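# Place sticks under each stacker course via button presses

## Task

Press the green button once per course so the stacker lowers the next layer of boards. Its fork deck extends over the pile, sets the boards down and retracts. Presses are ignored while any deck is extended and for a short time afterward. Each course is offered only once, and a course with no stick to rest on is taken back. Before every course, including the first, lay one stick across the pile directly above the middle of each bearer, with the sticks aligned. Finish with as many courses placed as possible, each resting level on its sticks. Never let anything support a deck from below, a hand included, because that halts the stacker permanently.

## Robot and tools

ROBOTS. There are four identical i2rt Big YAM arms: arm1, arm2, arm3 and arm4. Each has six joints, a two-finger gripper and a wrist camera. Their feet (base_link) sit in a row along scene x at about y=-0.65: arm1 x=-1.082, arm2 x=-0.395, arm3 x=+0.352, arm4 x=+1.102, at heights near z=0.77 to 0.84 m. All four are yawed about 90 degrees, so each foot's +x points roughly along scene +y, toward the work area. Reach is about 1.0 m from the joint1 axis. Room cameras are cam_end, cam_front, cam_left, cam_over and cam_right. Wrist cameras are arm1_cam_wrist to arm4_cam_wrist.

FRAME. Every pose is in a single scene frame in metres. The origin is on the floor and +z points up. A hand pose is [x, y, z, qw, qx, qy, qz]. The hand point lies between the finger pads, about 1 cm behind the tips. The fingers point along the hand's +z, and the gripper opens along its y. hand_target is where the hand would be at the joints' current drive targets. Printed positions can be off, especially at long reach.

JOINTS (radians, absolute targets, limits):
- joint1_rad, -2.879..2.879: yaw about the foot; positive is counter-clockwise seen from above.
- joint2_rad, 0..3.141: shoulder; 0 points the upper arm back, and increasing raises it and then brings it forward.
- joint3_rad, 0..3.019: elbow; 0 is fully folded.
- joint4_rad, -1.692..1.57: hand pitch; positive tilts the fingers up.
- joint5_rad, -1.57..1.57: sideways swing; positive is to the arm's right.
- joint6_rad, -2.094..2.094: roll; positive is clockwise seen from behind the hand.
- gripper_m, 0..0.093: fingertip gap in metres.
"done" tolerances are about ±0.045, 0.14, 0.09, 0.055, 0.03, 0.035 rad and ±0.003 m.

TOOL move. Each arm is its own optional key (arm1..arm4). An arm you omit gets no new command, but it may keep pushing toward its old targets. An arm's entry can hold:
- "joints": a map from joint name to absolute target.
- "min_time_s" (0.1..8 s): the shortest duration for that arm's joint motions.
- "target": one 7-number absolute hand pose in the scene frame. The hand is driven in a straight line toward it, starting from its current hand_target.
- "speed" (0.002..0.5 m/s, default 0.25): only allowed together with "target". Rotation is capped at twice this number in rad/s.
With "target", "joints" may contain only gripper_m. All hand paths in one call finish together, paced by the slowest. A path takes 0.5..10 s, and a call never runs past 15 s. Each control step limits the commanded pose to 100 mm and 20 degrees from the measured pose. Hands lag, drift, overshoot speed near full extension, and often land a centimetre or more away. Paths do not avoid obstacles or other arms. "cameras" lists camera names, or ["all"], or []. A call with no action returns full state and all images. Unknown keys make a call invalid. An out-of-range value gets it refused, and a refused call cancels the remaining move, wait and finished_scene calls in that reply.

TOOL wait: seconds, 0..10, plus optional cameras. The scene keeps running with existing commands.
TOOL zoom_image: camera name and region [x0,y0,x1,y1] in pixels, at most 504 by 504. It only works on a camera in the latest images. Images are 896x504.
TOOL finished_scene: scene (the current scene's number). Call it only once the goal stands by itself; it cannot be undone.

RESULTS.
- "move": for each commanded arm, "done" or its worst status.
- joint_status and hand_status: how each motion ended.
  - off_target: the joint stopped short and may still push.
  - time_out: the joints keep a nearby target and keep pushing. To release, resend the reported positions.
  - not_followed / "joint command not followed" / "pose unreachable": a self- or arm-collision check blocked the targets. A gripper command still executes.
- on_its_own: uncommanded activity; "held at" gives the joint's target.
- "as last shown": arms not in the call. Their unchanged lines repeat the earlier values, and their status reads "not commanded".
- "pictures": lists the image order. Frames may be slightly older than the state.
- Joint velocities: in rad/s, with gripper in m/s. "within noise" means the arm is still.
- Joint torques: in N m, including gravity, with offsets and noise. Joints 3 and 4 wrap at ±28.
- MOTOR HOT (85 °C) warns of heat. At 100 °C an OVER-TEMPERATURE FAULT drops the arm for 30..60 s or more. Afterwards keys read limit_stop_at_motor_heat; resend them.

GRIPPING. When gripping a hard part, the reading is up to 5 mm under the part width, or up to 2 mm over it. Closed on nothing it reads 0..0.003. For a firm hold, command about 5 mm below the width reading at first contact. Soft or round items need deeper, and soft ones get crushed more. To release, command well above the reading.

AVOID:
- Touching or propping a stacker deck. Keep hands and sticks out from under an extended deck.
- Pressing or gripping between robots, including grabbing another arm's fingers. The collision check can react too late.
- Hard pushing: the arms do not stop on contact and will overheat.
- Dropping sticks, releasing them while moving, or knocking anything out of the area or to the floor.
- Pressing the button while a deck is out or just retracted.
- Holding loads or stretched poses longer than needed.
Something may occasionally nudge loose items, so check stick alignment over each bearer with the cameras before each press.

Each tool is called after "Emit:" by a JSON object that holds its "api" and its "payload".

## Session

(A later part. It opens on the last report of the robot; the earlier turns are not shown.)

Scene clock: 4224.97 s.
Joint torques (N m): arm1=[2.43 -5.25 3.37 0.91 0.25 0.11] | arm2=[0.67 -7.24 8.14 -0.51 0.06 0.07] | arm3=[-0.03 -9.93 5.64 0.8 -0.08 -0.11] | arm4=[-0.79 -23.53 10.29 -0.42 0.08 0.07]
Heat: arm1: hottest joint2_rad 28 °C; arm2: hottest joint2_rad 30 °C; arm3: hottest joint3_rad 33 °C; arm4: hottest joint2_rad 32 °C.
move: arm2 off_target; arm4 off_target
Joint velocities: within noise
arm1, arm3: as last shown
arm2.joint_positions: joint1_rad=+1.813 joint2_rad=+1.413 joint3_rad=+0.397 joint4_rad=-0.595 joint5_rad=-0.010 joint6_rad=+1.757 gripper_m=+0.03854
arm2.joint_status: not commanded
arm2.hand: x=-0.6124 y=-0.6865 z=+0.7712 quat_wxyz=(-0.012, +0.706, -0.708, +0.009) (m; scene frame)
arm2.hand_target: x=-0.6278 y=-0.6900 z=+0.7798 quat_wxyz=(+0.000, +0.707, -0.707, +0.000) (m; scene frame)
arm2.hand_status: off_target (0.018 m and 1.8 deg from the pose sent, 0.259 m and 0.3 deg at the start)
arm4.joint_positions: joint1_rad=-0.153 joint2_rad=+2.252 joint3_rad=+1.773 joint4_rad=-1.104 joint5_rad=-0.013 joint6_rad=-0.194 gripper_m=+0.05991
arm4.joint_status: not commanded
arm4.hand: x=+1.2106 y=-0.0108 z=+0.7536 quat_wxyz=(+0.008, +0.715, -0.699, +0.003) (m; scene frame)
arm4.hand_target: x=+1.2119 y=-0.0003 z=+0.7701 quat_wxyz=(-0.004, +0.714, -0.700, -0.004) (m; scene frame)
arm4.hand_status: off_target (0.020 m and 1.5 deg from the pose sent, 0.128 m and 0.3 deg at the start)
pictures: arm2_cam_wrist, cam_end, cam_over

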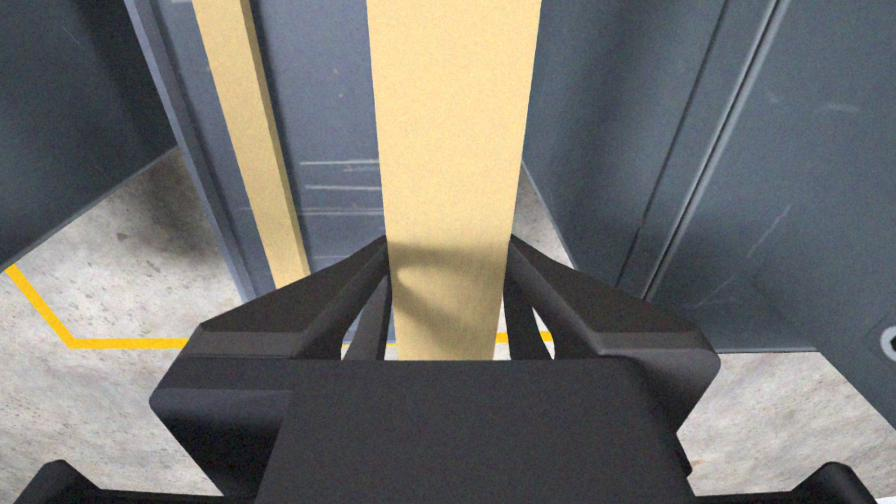

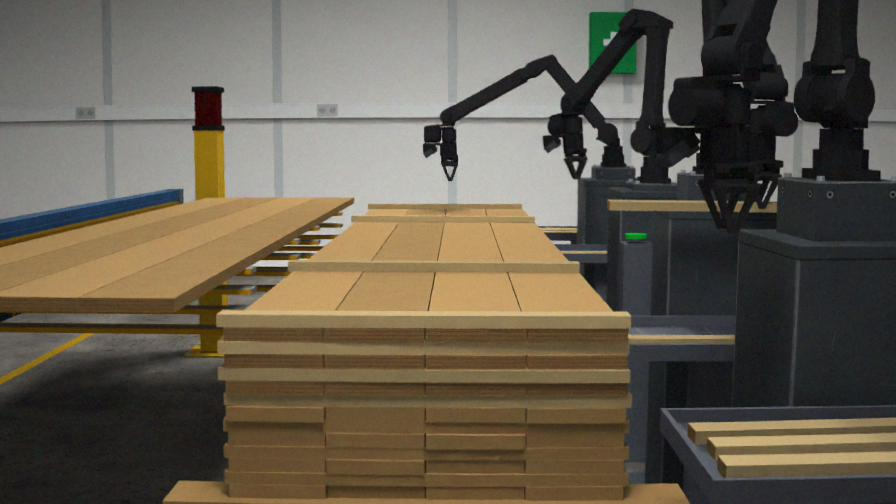

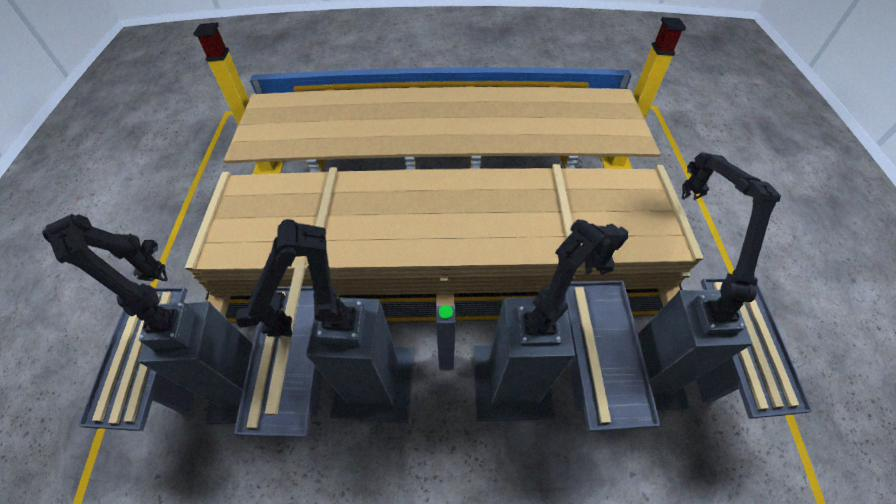

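Emit:
{"api": "move", "payload": {"arm2": {"target": [-0.62, -0.40, 0.80, -0.008, 0.7071, -0.7071, -0.008], "speed": 0.15}, "arm4": {"target": [1.24, -0.45, 0.79, 0, 0.7071, -0.7071, 0], "speed": 0.2}, "cameras": []}}

Emit:
{"api": "move", "payload": {"arm2": {"target": [-0.60, 0.02, 0.80, -0.015, 0.7071, -0.7071, -0.015], "speed": 0.16}, "cameras": ["cam_over"]}}

Emit:
{"api": "move", "payload": {"arm2": {"target": [0.006, 0.02, 0.79, -0.020, 0.7071, -0.7071, -0.020], "speed": 0.16}, "cameras": ["cam_over", "cam_end"]}}

Scene clock: 4245.63 s.
Joint torques (N m): arm1=[2.37 -5.19 3.43 0.96 0.24 0.11] | arm2=[-0.44 -9.11 10.63 -0.4 -0.04 -0.08] | arm3=[0.03 -9.88 5.67 0.8 -0.09 -0.11] | arm4=[-1.96 -7.41 6.3 -0.39 -0.08 -0.05]
Heat: arm1: hottest joint3_rad 28 °C; arm2: hottest joint3_rad 30 °C; arm3: hottest joint3_rad 33 °C; arm4: hottest joint2_rad 32 °C.
move: arm2 off_target; arm4 done
Joint velocities: within noise
arm1, arm3: as last shown
arm2.joint_positions: joint1_rad=+0.822 joint2_rad=+1.554 joint3_rad=+0.642 joint4_rad=-0.685 joint5_rad=+0.020 joint6_rad=+0.767 gripper_m=+0.03854
arm2.joint_status: not commanded
arm2.hand: x=-0.6075 y=-0.4178 z=+0.7907 quat_wxyz=(-0.009, +0.706, -0.708, +0.007) (m; scene frame)
arm2.hand_target: x=-0.6195 y=-0.4004 z=+0.8003 quat_wxyz=(-0.008, +0.707, -0.707, -0.008) (m; scene frame)
arm2.hand_status: off_target (0.024 m and 1.7 deg from the pose sent, 0.288 m and 2.0 deg at the start)
arm4.joint_positions: joint1_rad=-0.578 joint2_rad=+1.285 joint3_rad=+0.482 joint4_rad=-0.766 joint5_rad=-0.007 joint6_rad=-0.599 gripper_m=+0.05991
arm4.joint_status: not commanded
arm4.hand: x=+1.2390 y=-0.4461 z=+0.7882 quat_wxyz=(-0.002, +0.708, -0.706, +0.001) (m; scene frame)
arm4.hand_target: x=+1.2399 y=-0.4499 z=+0.7899 quat_wxyz=(+0.000, +0.707, -0.707, +0.000) (m; scene frame)
arm4.hand_status: done (0.004 m and 0.3 deg from the pose sent, 0.442 m and 1.6 deg at the start)
pictures: none
No camera images: "cameras" was empty.

Scene clock: 4249.17 s.
Joint torques (N m): arm1=[2.14 -5.3 3.34 0.91 0.25 0.11] | arm2=[0.03 -23.06 15.19 -0.39 -0.03 -0.08] | arm3=[-0.03 -9.88 5.65 0.81 -0.09 -0.11] | arm4=[-1.9 -7.41 6.3 -0.42 -0.08 -0.05]
Heat: arm1: hottest joint3_rad 28 °C; arm2: hottest joint3_rad 31 °C; arm3: hottest joint3_rad 33 °C; arm4: hottest joint2_rad 31 °C.
move: arm2 off_target
Joint velocities: within noise
arm1, arm3, arm4: as last shown
arm2.joint_positions: joint1_rad=+0.371 joint2_rad=+2.328 joint3_rad=+1.885 joint4_rad=-1.146 joint5_rad=+0.022 joint6_rad=+0.318 gripper_m=+0.03854
arm2.joint_status: not commanded
arm2.hand: x=-0.5981 y=-0.0043 z=+0.7799 quat_wxyz=(-0.004, +0.705, -0.709, +0.007) (m; scene frame)
arm2.hand_target: x=-0.5995 y=+0.0185 z=+0.8007 quat_wxyz=(-0.016, +0.707, -0.707, -0.015) (m; scene frame)
arm2.hand_status: off_target (0.032 m and 2.8 deg from the pose sent, 0.438 m and 2.6 deg at the start)
pictures: cam_over

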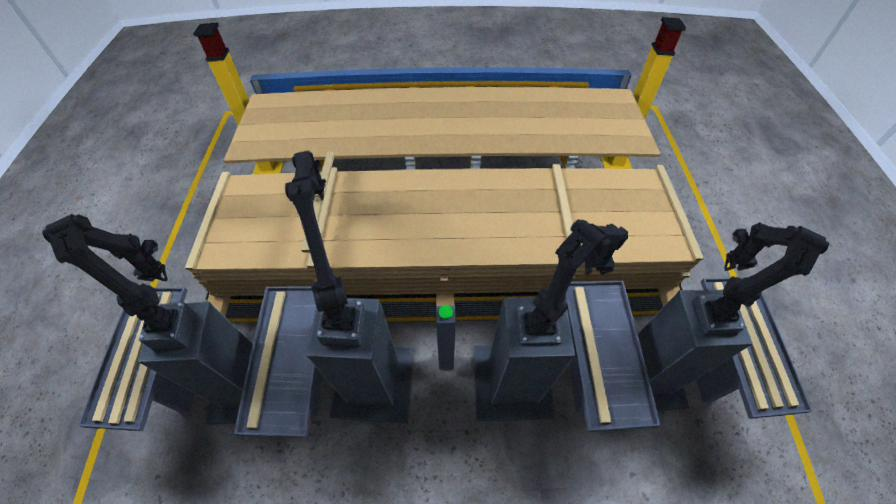

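Scene clock: 4254.20 s.
Joint torques (N m): arm1=[2.26 -5.36 3.38 0.87 0.26 0.12] | arm2=[0.91 -26.17 16.49 -0.43 -0.25 -0.09] | arm3=[-0.03 -9.93 5.64 0.81 -0.08 -0.11] | arm4=[-1.9 -7.47 6.3 -0.38 -0.08 -0.05]
Heat: arm1: hottest joint3_rad 28 °C; arm2: hottest joint3_rad 32 °C; arm3: hottest joint3_rad 33 °C; arm4: hottest joint2_rad 31 °C.
move: arm2 off_target
Joint velocities: within noise
arm1, arm4: as last shown
arm2.joint_positions: joint1_rad=-0.489 joint2_rad=+2.615 joint3_rad=+2.422 joint4_rad=-1.381 joint5_rad=-0.013 joint6_rad=-0.532 gripper_m=+0.03854
arm2.joint_status: not commanded
arm2.hand: x=-0.0033 y=+0.0031 z=+0.7678 quat_wxyz=(+0.004, +0.702, -0.712, -0.012) (m; scene frame)
arm2.hand_target: x=+0.0052 y=+0.0186 z=+0.7906 quat_wxyz=(-0.021, +0.707, -0.707, -0.020) (m; scene frame)
arm2.hand_status: off_target (0.029 m and 3.1 deg from the pose sent, 0.605 m and 3.6 deg at the start)
arm3.joint_positions: joint1_rad=-0.861 joint2_rad=+1.499 joint3_rad=+0.784 joint4_rad=-0.879 joint5_rad=+0.012 joint6_rad=-0.874 gripper_m=+0.06190
arm3.joint_status: not commanded
arm3.hand: x=+0.6172 y=-0.4466 z=+0.7888 quat_wxyz=(+0.007, +0.709, -0.706, +0.000) (m; scene frame)
arm3.hand_target: x=+0.6199 y=-0.4500 z=+0.7900 quat_wxyz=(+0.000, +0.707, -0.707, +0.000) (m; scene frame)
arm3.hand_status: not commanded
pictures: cam_end, cam_over

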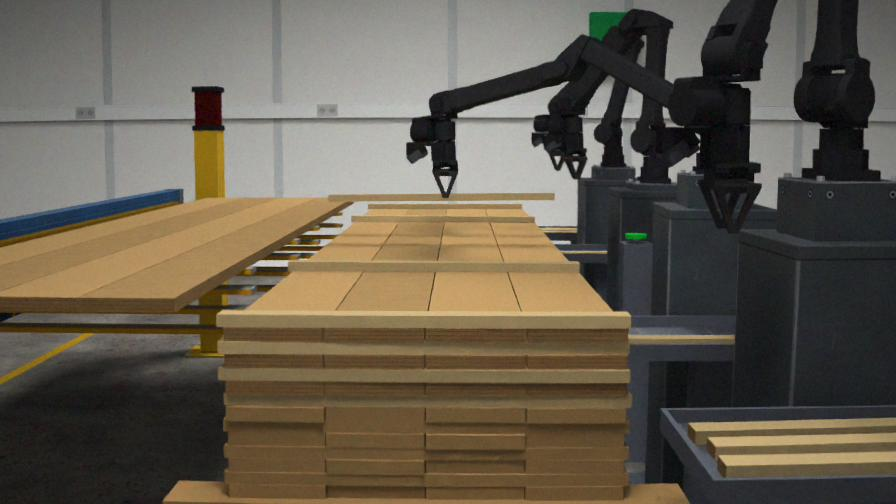

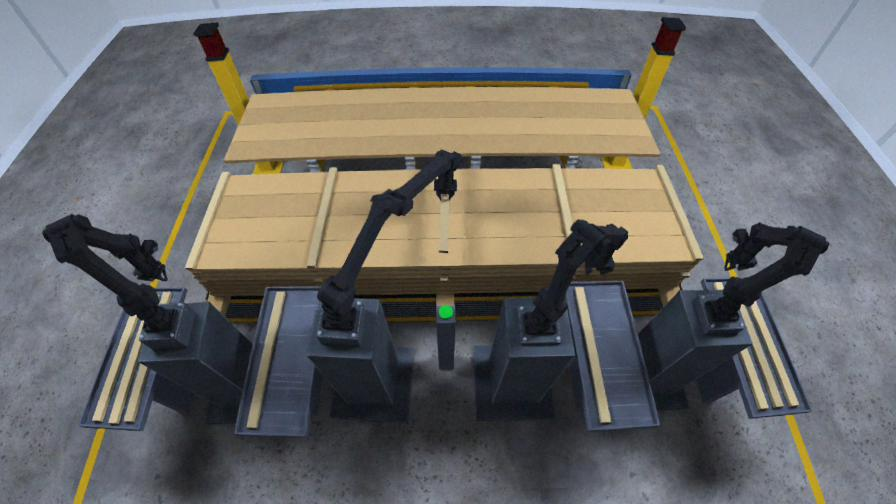

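Emit:
{"api": "move", "payload": {"arm2": {"target": [0.010, 0.024, 0.72, -0.022, 0.7115, -0.7022, -0.022], "speed": 0.08}, "cameras": ["cam_over", "cam_end"]}}

Emit:
{"api": "move", "payload": {"arm2": {"target": [0.012, 0.026, 0.685, -0.022, 0.7115, -0.7022, -0.022], "speed": 0.06}, "cameras": ["cam_over", "cam_end"]}}

Emit:
{"api": "zoom_image", "payload": {"camera": "cam_over", "region": [390, 150, 500, 310]}}

Emit:
{"api": "zoom_image", "payload": {"camera": "cam_end", "region": [320, 160, 570, 280]}}

Scene clock: 4269.20 s.
Joint torques (N m): arm1=[2.14 -5.25 3.34 0.84 0.25 0.11] | arm2=[0.62 -27.11 15.79 0.35 -0.27 -0.09] | arm3=[-0.09 -9.99 5.64 0.8 -0.09 -0.11] | arm4=[-1.9 -7.41 6.3 -0.39 -0.08 -0.04]
Heat: arm1: hottest joint3_rad 28 °C; arm2: hottest joint3_rad 34 °C; arm3: hottest joint3_rad 33 °C; arm4: hottest joint2_rad 30 °C.
move: arm2 off_target
Joint velocities: within noise
arm1, arm3, arm4: as last shown
arm2.joint_positions: joint1_rad=-0.489 joint2_rad=+2.715 joint3_rad=+2.422 joint4_rad=-1.303 joint5_rad=-0.015 joint6_rad=-0.549 gripper_m=+0.03854
arm2.joint_status: not commanded
arm2.hand: x=-0.0062 y=+0.0010 z=+0.6935 quat_wxyz=(+0.015, +0.708, -0.706, -0.011) (m; scene frame)
arm2.hand_target: x=+0.0089 y=+0.0220 z=+0.7214 quat_wxyz=(-0.023, +0.711, -0.702, -0.022) (m; scene frame)
arm2.hand_status: off_target (0.039 m and 4.5 deg from the pose sent, 0.054 m and 3.6 deg at the start)
pictures: cam_end, cam_over

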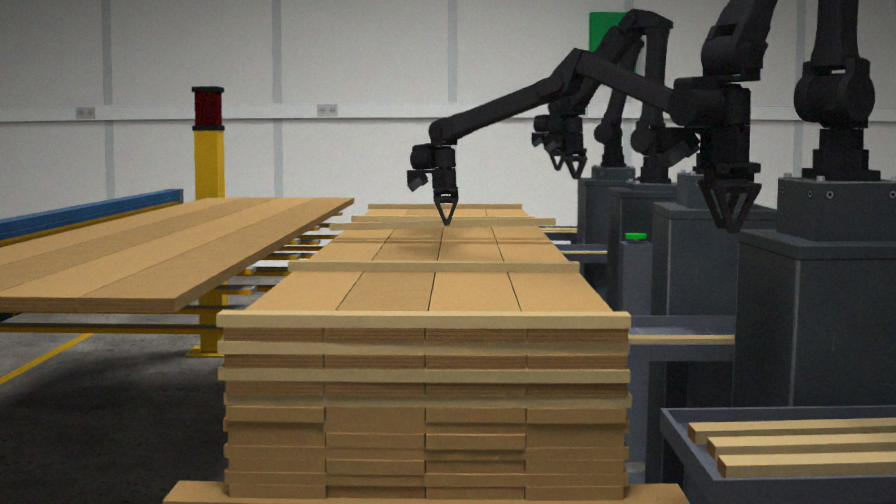

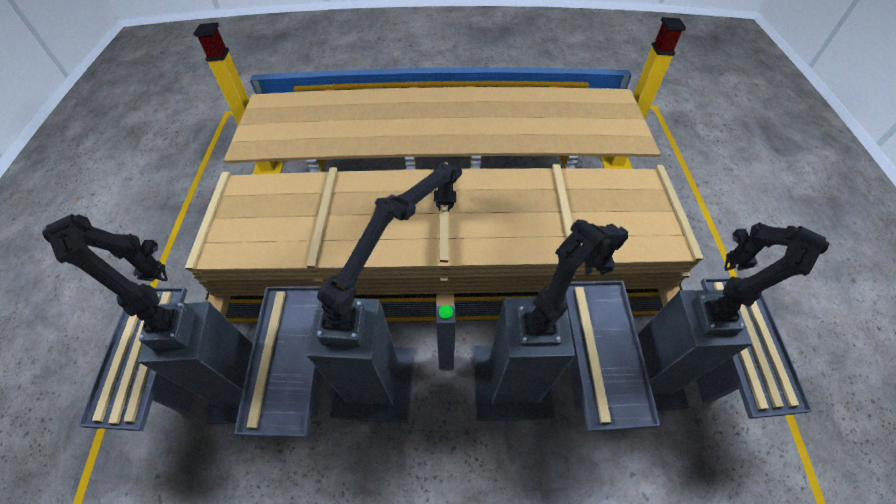

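Scene clock: 4270.60 s.
Joint torques (N m): arm1=[2.26 -5.42 3.41 0.85 0.24 0.13] | arm2=[0.5 -26.64 15.76 0.1 -0.16 -0.07] | arm3=[-0.09 -9.93 5.64 0.8 -0.09 -0.11] | arm4=[-1.96 -7.47 6.28 -0.39 -0.08 -0.05]
Heat: arm1: hottest joint3_rad 28 °C; arm2: hottest joint3_rad 34 °C; arm3: hottest joint3_rad 33 °C; arm4: hottest joint2_rad 30 °C.
move: arm2 off_target
Joint velocities: within noise
arm1, arm3, arm4: as last shown
arm2.joint_positions: joint1_rad=-0.489 joint2_rad=+2.775 joint3_rad=+2.459 joint4_rad=-1.267 joint5_rad=-0.019 joint6_rad=-0.551 gripper_m=+0.03854
arm2.joint_status: not commanded
arm2.hand: x=-0.0041 y=+0.0064 z=+0.6631 quat_wxyz=(+0.009, +0.709, -0.705, -0.014) (m; scene frame)
arm2.hand_target: x=+0.0111 y=+0.0243 z=+0.6860 quat_wxyz=(-0.023, +0.711, -0.702, -0.022) (m; scene frame)
arm2.hand_status: off_target (0.034 m and 3.8 deg from the pose sent, 0.032 m and 4.5 deg at the start)
pictures: cam_end, cam_over

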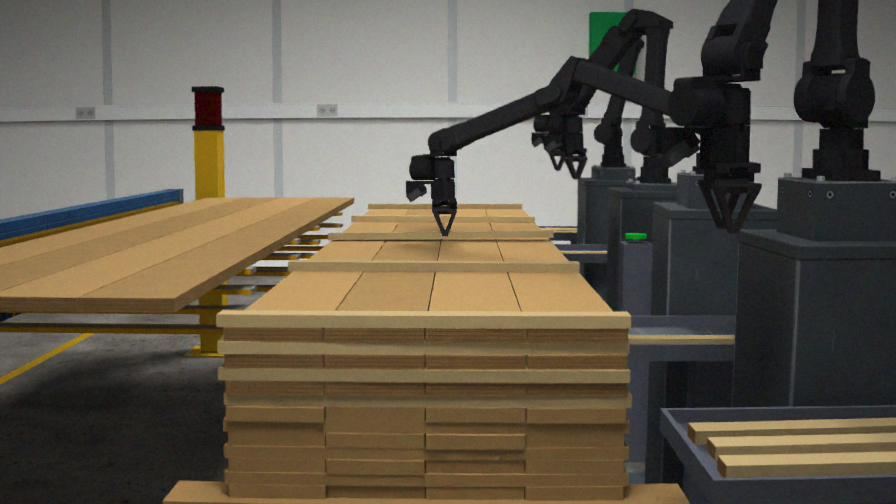

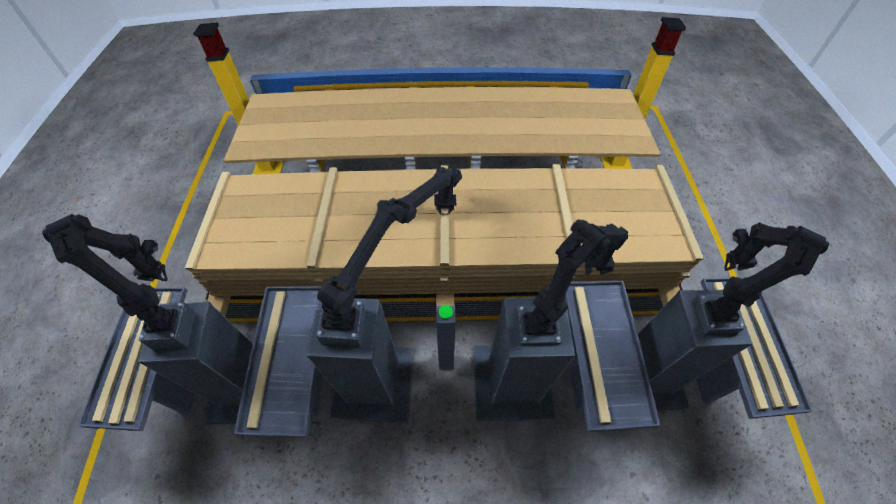

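Scaled by 3.150.

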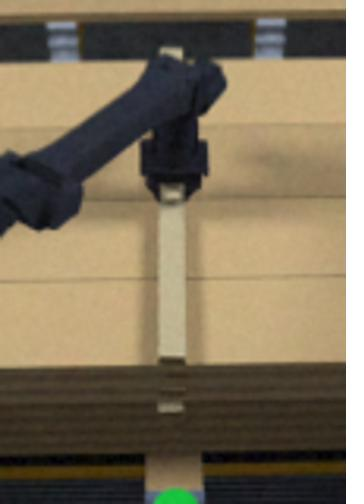

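Scaled by 2.016.

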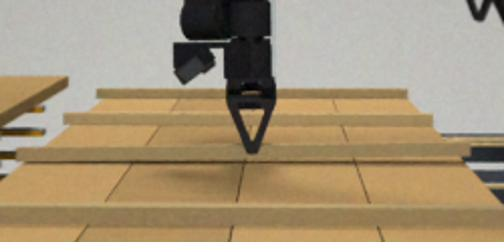

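Emit:
{"api": "move", "payload": {"arm2": {"target": [0.013, 0.028, 0.672, -0.024, 0.7115, -0.7022, -0.024], "speed": 0.05}, "cameras": ["cam_end"]}}

Emit:
{"api": "move", "payload": {"arm2": {"target": [0.013, 0.028, 0.660, -0.024, 0.7115, -0.7022, -0.024], "speed": 0.05}, "cameras": ["cam_over", "cam_end"]}}

Emit:
{"api": "zoom_image", "payload": {"camera": "cam_end", "region": [320, 160, 570, 280]}}

Scene clock: 4283.57 s.
Joint torques (N m): arm1=[2.37 -5.13 3.36 0.83 0.26 0.12] | arm2=[0.44 -25.93 15.65 0.23 -0.23 -0.07] | arm3=[-0.03 -9.93 5.64 0.8 -0.09 -0.11] | arm4=[-1.9 -7.47 6.3 -0.4 -0.08 -0.05]
Heat: arm1: hottest joint3_rad 28 °C; arm2: hottest joint3_rad 39 °C; arm3: hottest joint3_rad 32 °C; arm4: hottest joint2_rad 30 °C.
move: arm2 off_target
Joint velocities: within noise
arm1, arm3, arm4: as last shown
arm2.joint_positions: joint1_rad=-0.489 joint2_rad=+2.793 joint3_rad=+2.483 joint4_rad=-1.259 joint5_rad=-0.020 joint6_rad=-0.552 gripper_m=+0.03854
arm2.joint_status: not commanded
arm2.hand: x=-0.0015 y=+0.0112 z=+0.6582 quat_wxyz=(+0.003, +0.709, -0.705, -0.016) (m; scene frame)
arm2.hand_target: x=+0.0123 y=+0.0266 z=+0.6729 quat_wxyz=(-0.025, +0.711, -0.702, -0.024) (m; scene frame)
arm2.hand_status: off_target (0.026 m and 3.2 deg from the pose sent, 0.029 m and 4.0 deg at the start)
pictures: cam_end

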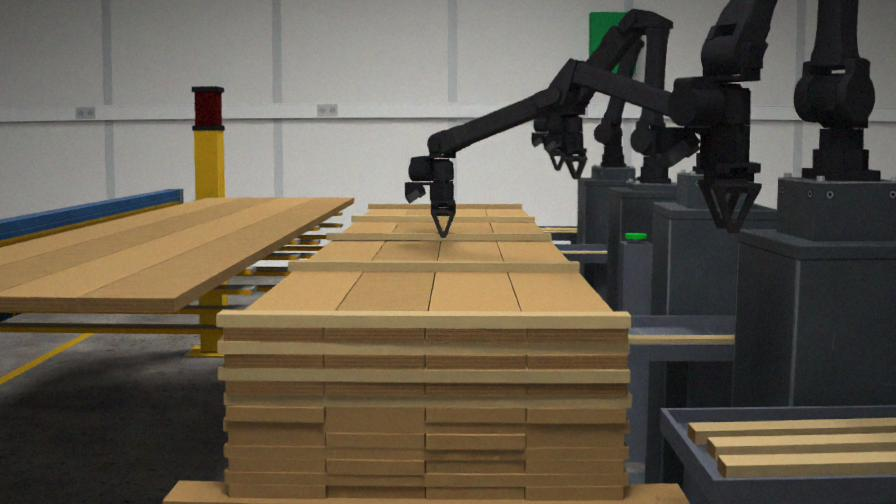

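Scene clock: 4284.63 s.
Joint torques (N m): arm1=[2.37 -5.3 3.41 0.91 0.24 0.12] | arm2=[0.44 -24.82 15.23 0.62 -0.23 -0.07] | arm3=[-0.03 -9.88 5.63 0.8 -0.08 -0.11] | arm4=[-1.9 -7.47 6.28 -0.38 -0.07 -0.05]
Heat: arm1: hottest joint3_rad 28 °C; arm2: hottest joint3_rad 39 °C; arm3: hottest joint3_rad 32 °C; arm4: hottest joint2_rad 30 °C.
move: arm2 off_target
Joint velocities: within noise
arm1.joint_positions: joint1_rad=+0.480 joint2_rad=+1.511 joint3_rad=+0.474 joint4_rad=-0.547 joint5_rad=+0.000 joint6_rad=+0.551 gripper_m=+0.05994
arm1.joint_status: not commanded
arm1.hand: x=-1.2171 y=-0.4496 z=+0.7785 quat_wxyz=(+0.004, +0.707, -0.707, +0.009) (m; scene frame)
arm1.hand_target: x=-1.2200 y=-0.4500 z=+0.7800 quat_wxyz=(+0.000, +0.707, -0.707, +0.000) (m; scene frame)
arm1.hand_status: not commanded
arm2.joint_positions: joint1_rad=-0.489 joint2_rad=+2.803 joint3_rad=+2.501 joint4_rad=-1.259 joint5_rad=-0.020 joint6_rad=-0.552 gripper_m=+0.03854
arm2.joint_status: not commanded
arm2.hand: x=+0.0003 y=+0.0141 z=+0.6573 quat_wxyz=(-0.001, +0.709, -0.705, -0.017) (m; scene frame)
arm2.hand_target: x=+0.0124 y=+0.0268 z=+0.6607 quat_wxyz=(-0.025, +0.711, -0.702, -0.024) (m; scene frame)
arm2.hand_status: off_target (0.019 m and 2.8 deg from the pose sent, 0.022 m and 3.2 deg at the start)
arm3, arm4: as last shown
pictures: cam_end, cam_over

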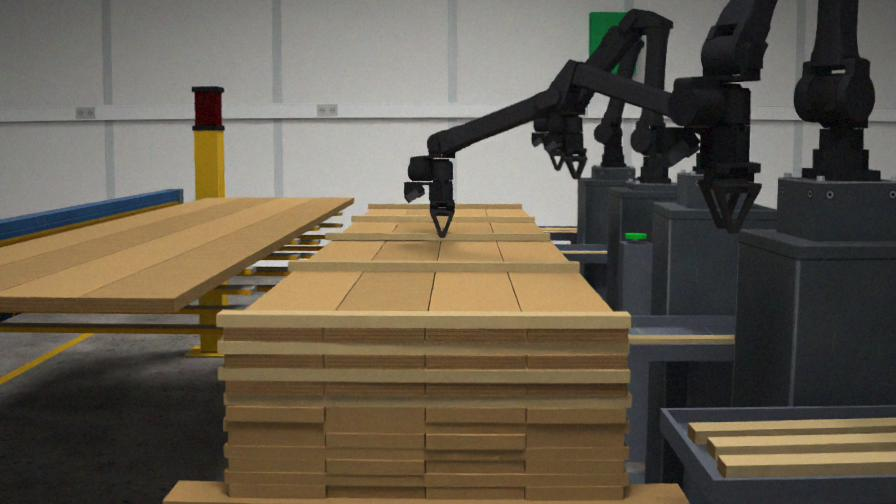

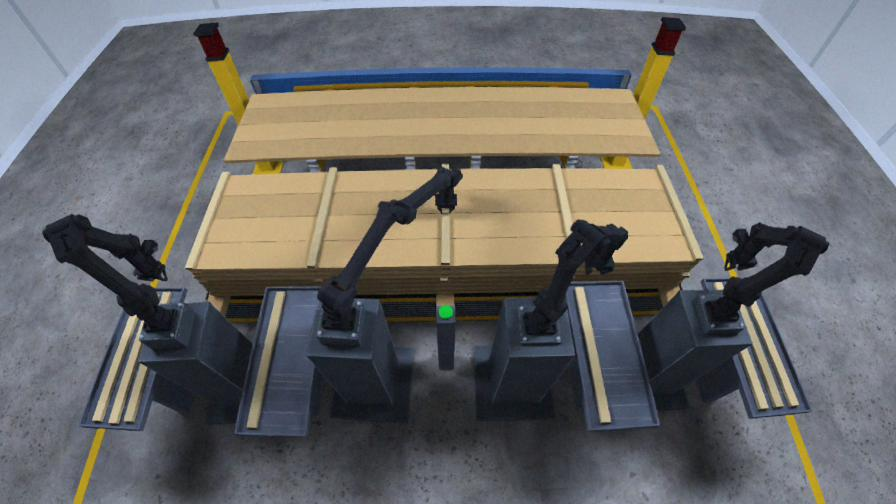

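Scaled by 2.016.

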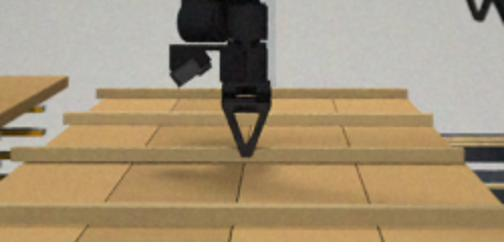

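Emit:
{"api": "move", "payload": {"arm2": {"target": [0.013, 0.014, 0.662, -0.018, 0.7115, -0.7022, -0.018], "speed": 0.05}, "cameras": ["cam_over", "cam_end"]}}

Emit:
{"api": "zoom_image", "payload": {"camera": "cam_end", "region": [320, 160, 570, 280]}}

Emit:
{"api": "zoom_image", "payload": {"camera": "cam_over", "region": [390, 150, 500, 310]}}

Scene clock: 4292.90 s.
Joint torques (N m): arm1=[2.37 -5.19 3.45 0.87 0.26 0.13] | arm2=[-0.15 -27.69 9.33 0.87 -0.07 -0.14] | arm3=[-0.09 -9.88 5.65 0.79 -0.08 -0.11] | arm4=[-1.9 -7.47 6.28 -0.38 -0.08 -0.05]
Heat: arm1: hottest joint3_rad 28 °C; arm2: hottest joint3_rad 38 °C; arm3: hottest joint3_rad 32 °C; arm4: hottest joint2_rad 29 °C.
move: arm2 off_target
Joint velocities: within noise
arm1, arm3, arm4: as last shown
arm2.joint_positions: joint1_rad=-0.489 joint2_rad=+2.797 joint3_rad=+2.487 joint4_rad=-1.242 joint5_rad=-0.016 joint6_rad=-0.552 gripper_m=+0.03854
arm2.joint_status: not commanded
arm2.hand: x=+0.0014 y=+0.0146 z=+0.6569 quat_wxyz=(-0.006, +0.709, -0.705, -0.016) (m; scene frame)
arm2.hand_target: x=+0.0130 y=+0.0138 z=+0.6622 quat_wxyz=(-0.018, +0.711, -0.702, -0.018) (m; scene frame)
arm2.hand_status: off_target (0.013 m and 1.5 deg from the pose sent, 0.014 m and 2.0 deg at the start)
pictures: cam_end, cam_over

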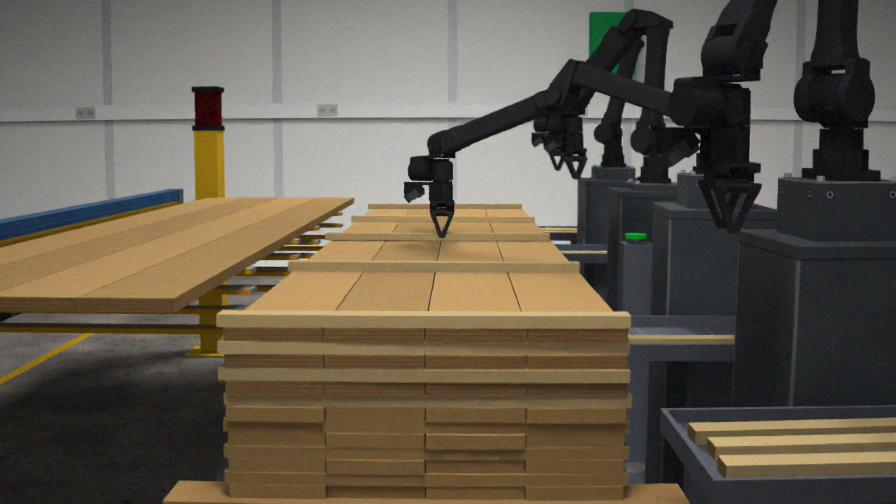

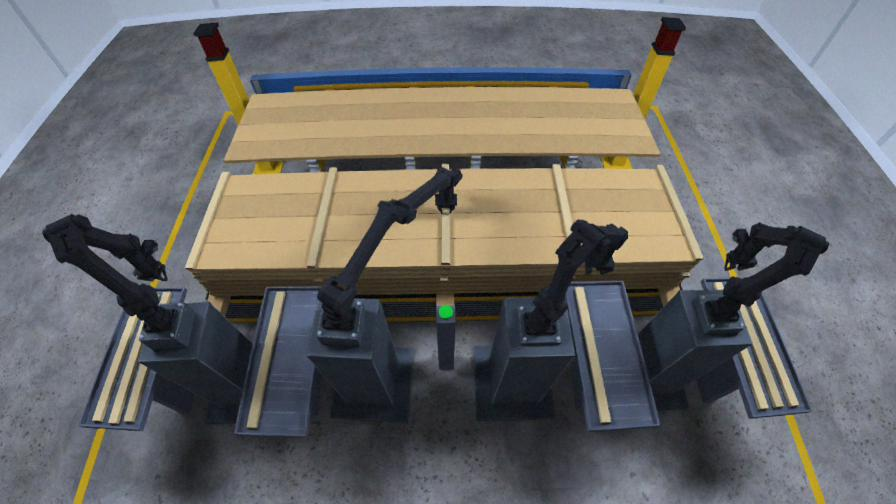

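Scaled by 2.016.

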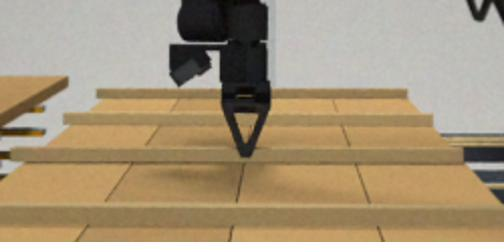

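Scaled by 3.150.

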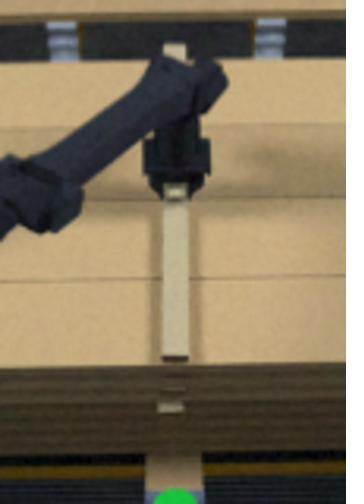

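Emit:
{"api": "move", "payload": {"arm2": {"target": [0.009, 0.003, 0.663, -0.014, 0.7110, -0.7030, -0.014], "speed": 0.05}, "cameras": ["cam_over", "cam_end"]}}

Emit:
{"api": "zoom_image", "payload": {"camera": "cam_end", "region": [320, 160, 570, 280]}}

Emit:
{"api": "zoom_image", "payload": {"camera": "cam_over", "region": [390, 150, 500, 310]}}

Scene clock: 4306.53 s.
Joint torques (N m): arm1=[2.2 -5.19 3.44 0.84 0.25 0.12] | arm2=[-0.32 -27.81 9.06 0.49 -0.11 -0.07] | arm3=[-0.03 -9.93 5.63 0.79 -0.09 -0.11] | arm4=[-1.96 -7.41 6.3 -0.39 -0.08 -0.05]
Heat: arm1: hottest joint3_rad 28 °C; arm2: hottest joint3_rad 37 °C; arm3: hottest joint3_rad 32 °C; arm4: hottest joint2_rad 29 °C.
move: arm2 off_target
Joint velocities: within noise
arm1, arm3: as last shown
arm2.joint_positions: joint1_rad=-0.489 joint2_rad=+2.753 joint3_rad=+2.397 joint4_rad=-1.197 joint5_rad=-0.009 joint6_rad=-0.561 gripper_m=+0.03854
arm2.joint_status: not commanded
arm2.hand: x=-0.0025 y=+0.0059 z=+0.6563 quat_wxyz=(-0.006, +0.712, -0.702, -0.013) (m; scene frame)
arm2.hand_target: x=+0.0088 y=+0.0029 z=+0.6628 quat_wxyz=(-0.014, +0.711, -0.703, -0.014) (m; scene frame)
arm2.hand_status: off_target (0.014 m and 0.9 deg from the pose sent, 0.015 m and 1.0 deg at the start)
arm4.joint_positions: joint1_rad=-0.578 joint2_rad=+1.285 joint3_rad=+0.482 joint4_rad=-0.766 joint5_rad=-0.007 joint6_rad=-0.599 gripper_m=+0.05991
arm4.joint_status: not commanded
arm4.hand: x=+1.2390 y=-0.4461 z=+0.7882 quat_wxyz=(-0.002, +0.708, -0.706, +0.001) (m; scene frame)
arm4.hand_target: x=+1.2399 y=-0.4499 z=+0.7899 quat_wxyz=(+0.000, +0.707, -0.707, +0.000) (m; scene frame)
arm4.hand_status: not commanded
pictures: cam_end, cam_over

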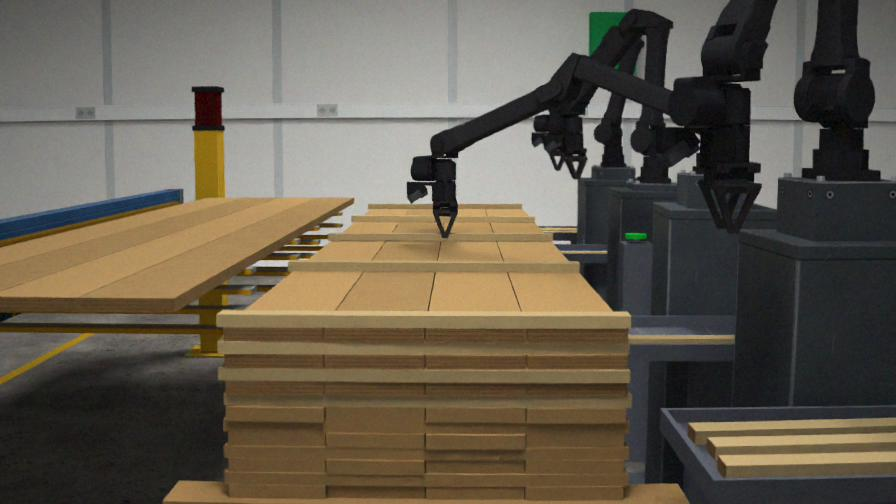

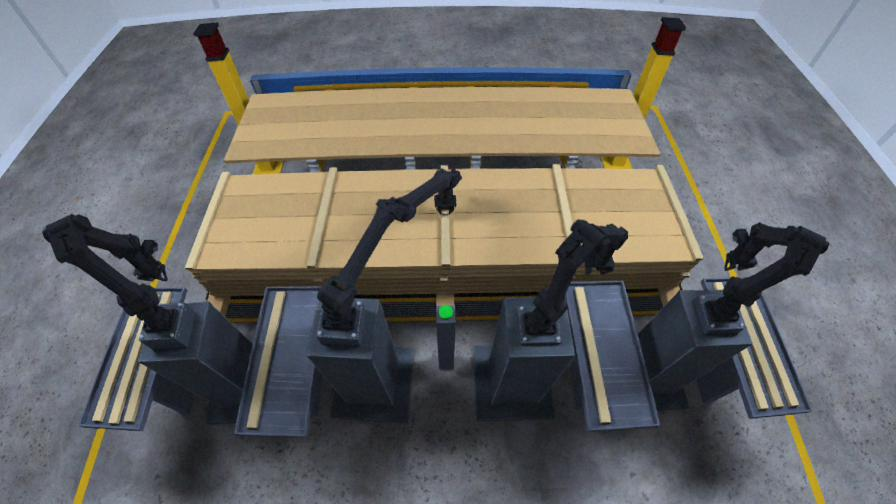

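Scaled by 2.016.

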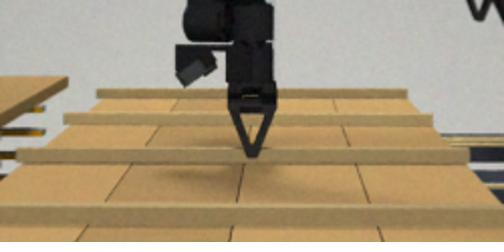

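Scaled by 3.150.

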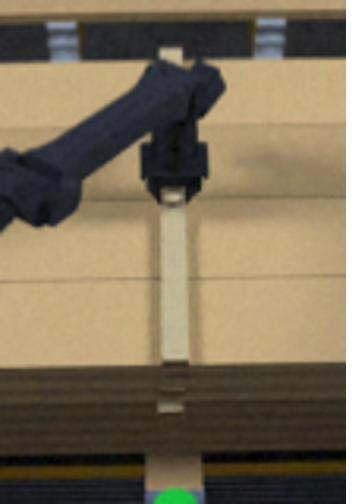

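Emit:
{"api": "move", "payload": {"arm2": {"joints": {"gripper_m": 0.062}}, "cameras": ["cam_end"]}}

Emit:
{"api": "move", "payload": {"arm2": {"target": [0.0, 0.006, 0.79, -0.010, 0.7110, -0.7030, -0.010], "speed": 0.06}, "cameras": ["cam_over", "cam_end"]}}

Scene clock: 4325.43 s.
Joint torques (N m): arm1=[2.26 -5.25 3.37 0.85 0.24 0.12] | arm2=[-0.15 -27.75 9.07 0.46 -0.1 -0.06] | arm3=[0.03 -9.88 5.65 0.8 -0.08 -0.11] | arm4=[-1.96 -7.47 6.3 -0.39 -0.08 -0.05]
Heat: arm1: hottest joint3_rad 28 °C; arm2: hottest joint3_rad 36 °C; arm3: hottest joint3_rad 32 °C; arm4: hottest joint2_rad 28 °C.
move: arm2 done
Joint velocities: within noise
arm1, arm3, arm4: as last shown
arm2.joint_positions: joint1_rad=-0.490 joint2_rad=+2.753 joint3_rad=+2.397 joint4_rad=-1.197 joint5_rad=-0.009 joint6_rad=-0.561 gripper_m=+0.06186
arm2.joint_status: all done
arm2.hand: x=-0.0014 y=+0.0054 z=+0.6565 quat_wxyz=(-0.006, +0.711, -0.703, -0.013) (m; scene frame)
arm2.hand_target: x=+0.0088 y=+0.0030 z=+0.6631 quat_wxyz=(-0.014, +0.711, -0.703, -0.014) (m; scene frame)
arm2.hand_status: not commanded
pictures: cam_end

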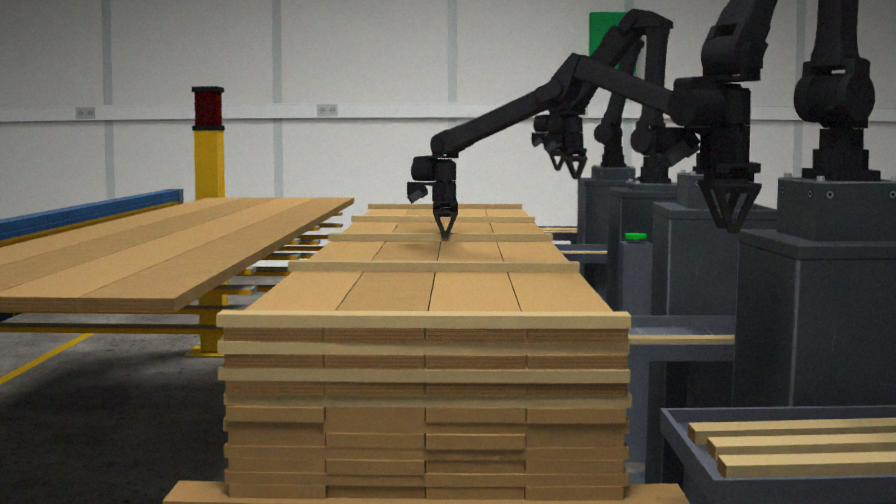

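Scene clock: 4328.17 s.
Joint torques (N m): arm1=[2.14 -5.25 3.44 0.88 0.25 0.12] | arm2=[1.08 -27.34 12.85 -0.4 0 0.08] | arm3=[-0.03 -9.93 5.64 0.81 -0.09 -0.11] | arm4=[-1.96 -7.41 6.27 -0.38 -0.08 -0.05]
Heat: arm1: hottest joint3_rad 28 °C; arm2: hottest joint3_rad 36 °C; arm3: hottest joint3_rad 32 °C; arm4: hottest joint2_rad 28 °C.
move: arm2 off_target
Joint velocities: within noise
arm1, arm4: as last shown
arm2.joint_positions: joint1_rad=-0.490 joint2_rad=+2.591 joint3_rad=+2.386 joint4_rad=-1.370 joint5_rad=-0.006 joint6_rad=-0.561 gripper_m=+0.06193
arm2.joint_status: not commanded
arm2.hand: x=-0.0036 y=-0.0021 z=+0.7715 quat_wxyz=(+0.004, +0.712, -0.703, -0.008) (m; scene frame)
arm2.hand_target: x=-0.0003 y=+0.0057 z=+0.7901 quat_wxyz=(-0.010, +0.711, -0.703, -0.010) (m; scene frame)
arm2.hand_status: off_target (0.020 m and 1.6 deg from the pose sent, 0.134 m and 0.5 deg at the start)
arm3.joint_positions: joint1_rad=-0.861 joint2_rad=+1.499 joint3_rad=+0.784 joint4_rad=-0.879 joint5_rad=+0.012 joint6_rad=-0.874 gripper_m=+0.06190
arm3.joint_status: not commanded
arm3.hand: x=+0.6172 y=-0.4466 z=+0.7888 quat_wxyz=(+0.007, +0.709, -0.706, +0.000) (m; scene frame)
arm3.hand_target: x=+0.6199 y=-0.4500 z=+0.7900 quat_wxyz=(+0.000, +0.707, -0.707, +0.000) (m; scene frame)
arm3.hand_status: not commanded
pictures: cam_end, cam_over

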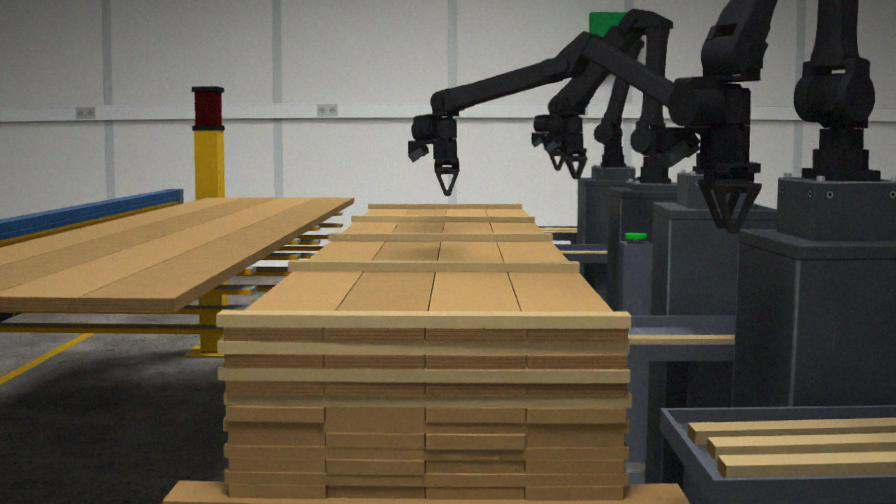

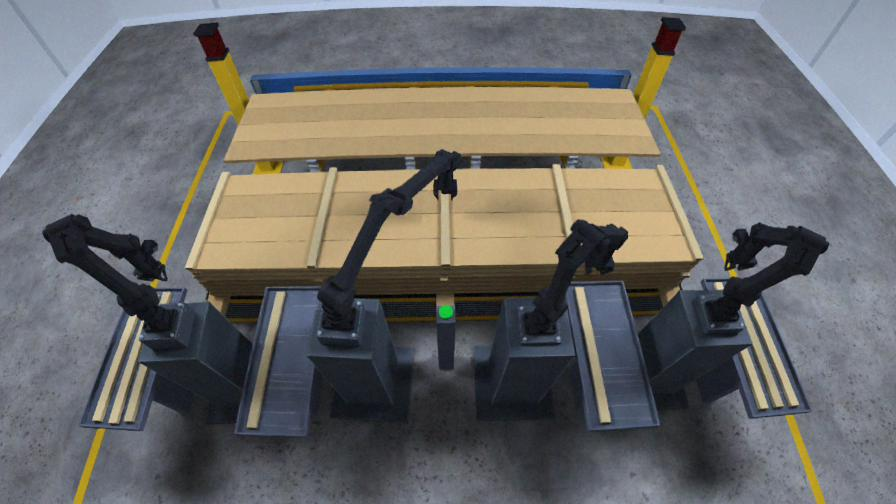

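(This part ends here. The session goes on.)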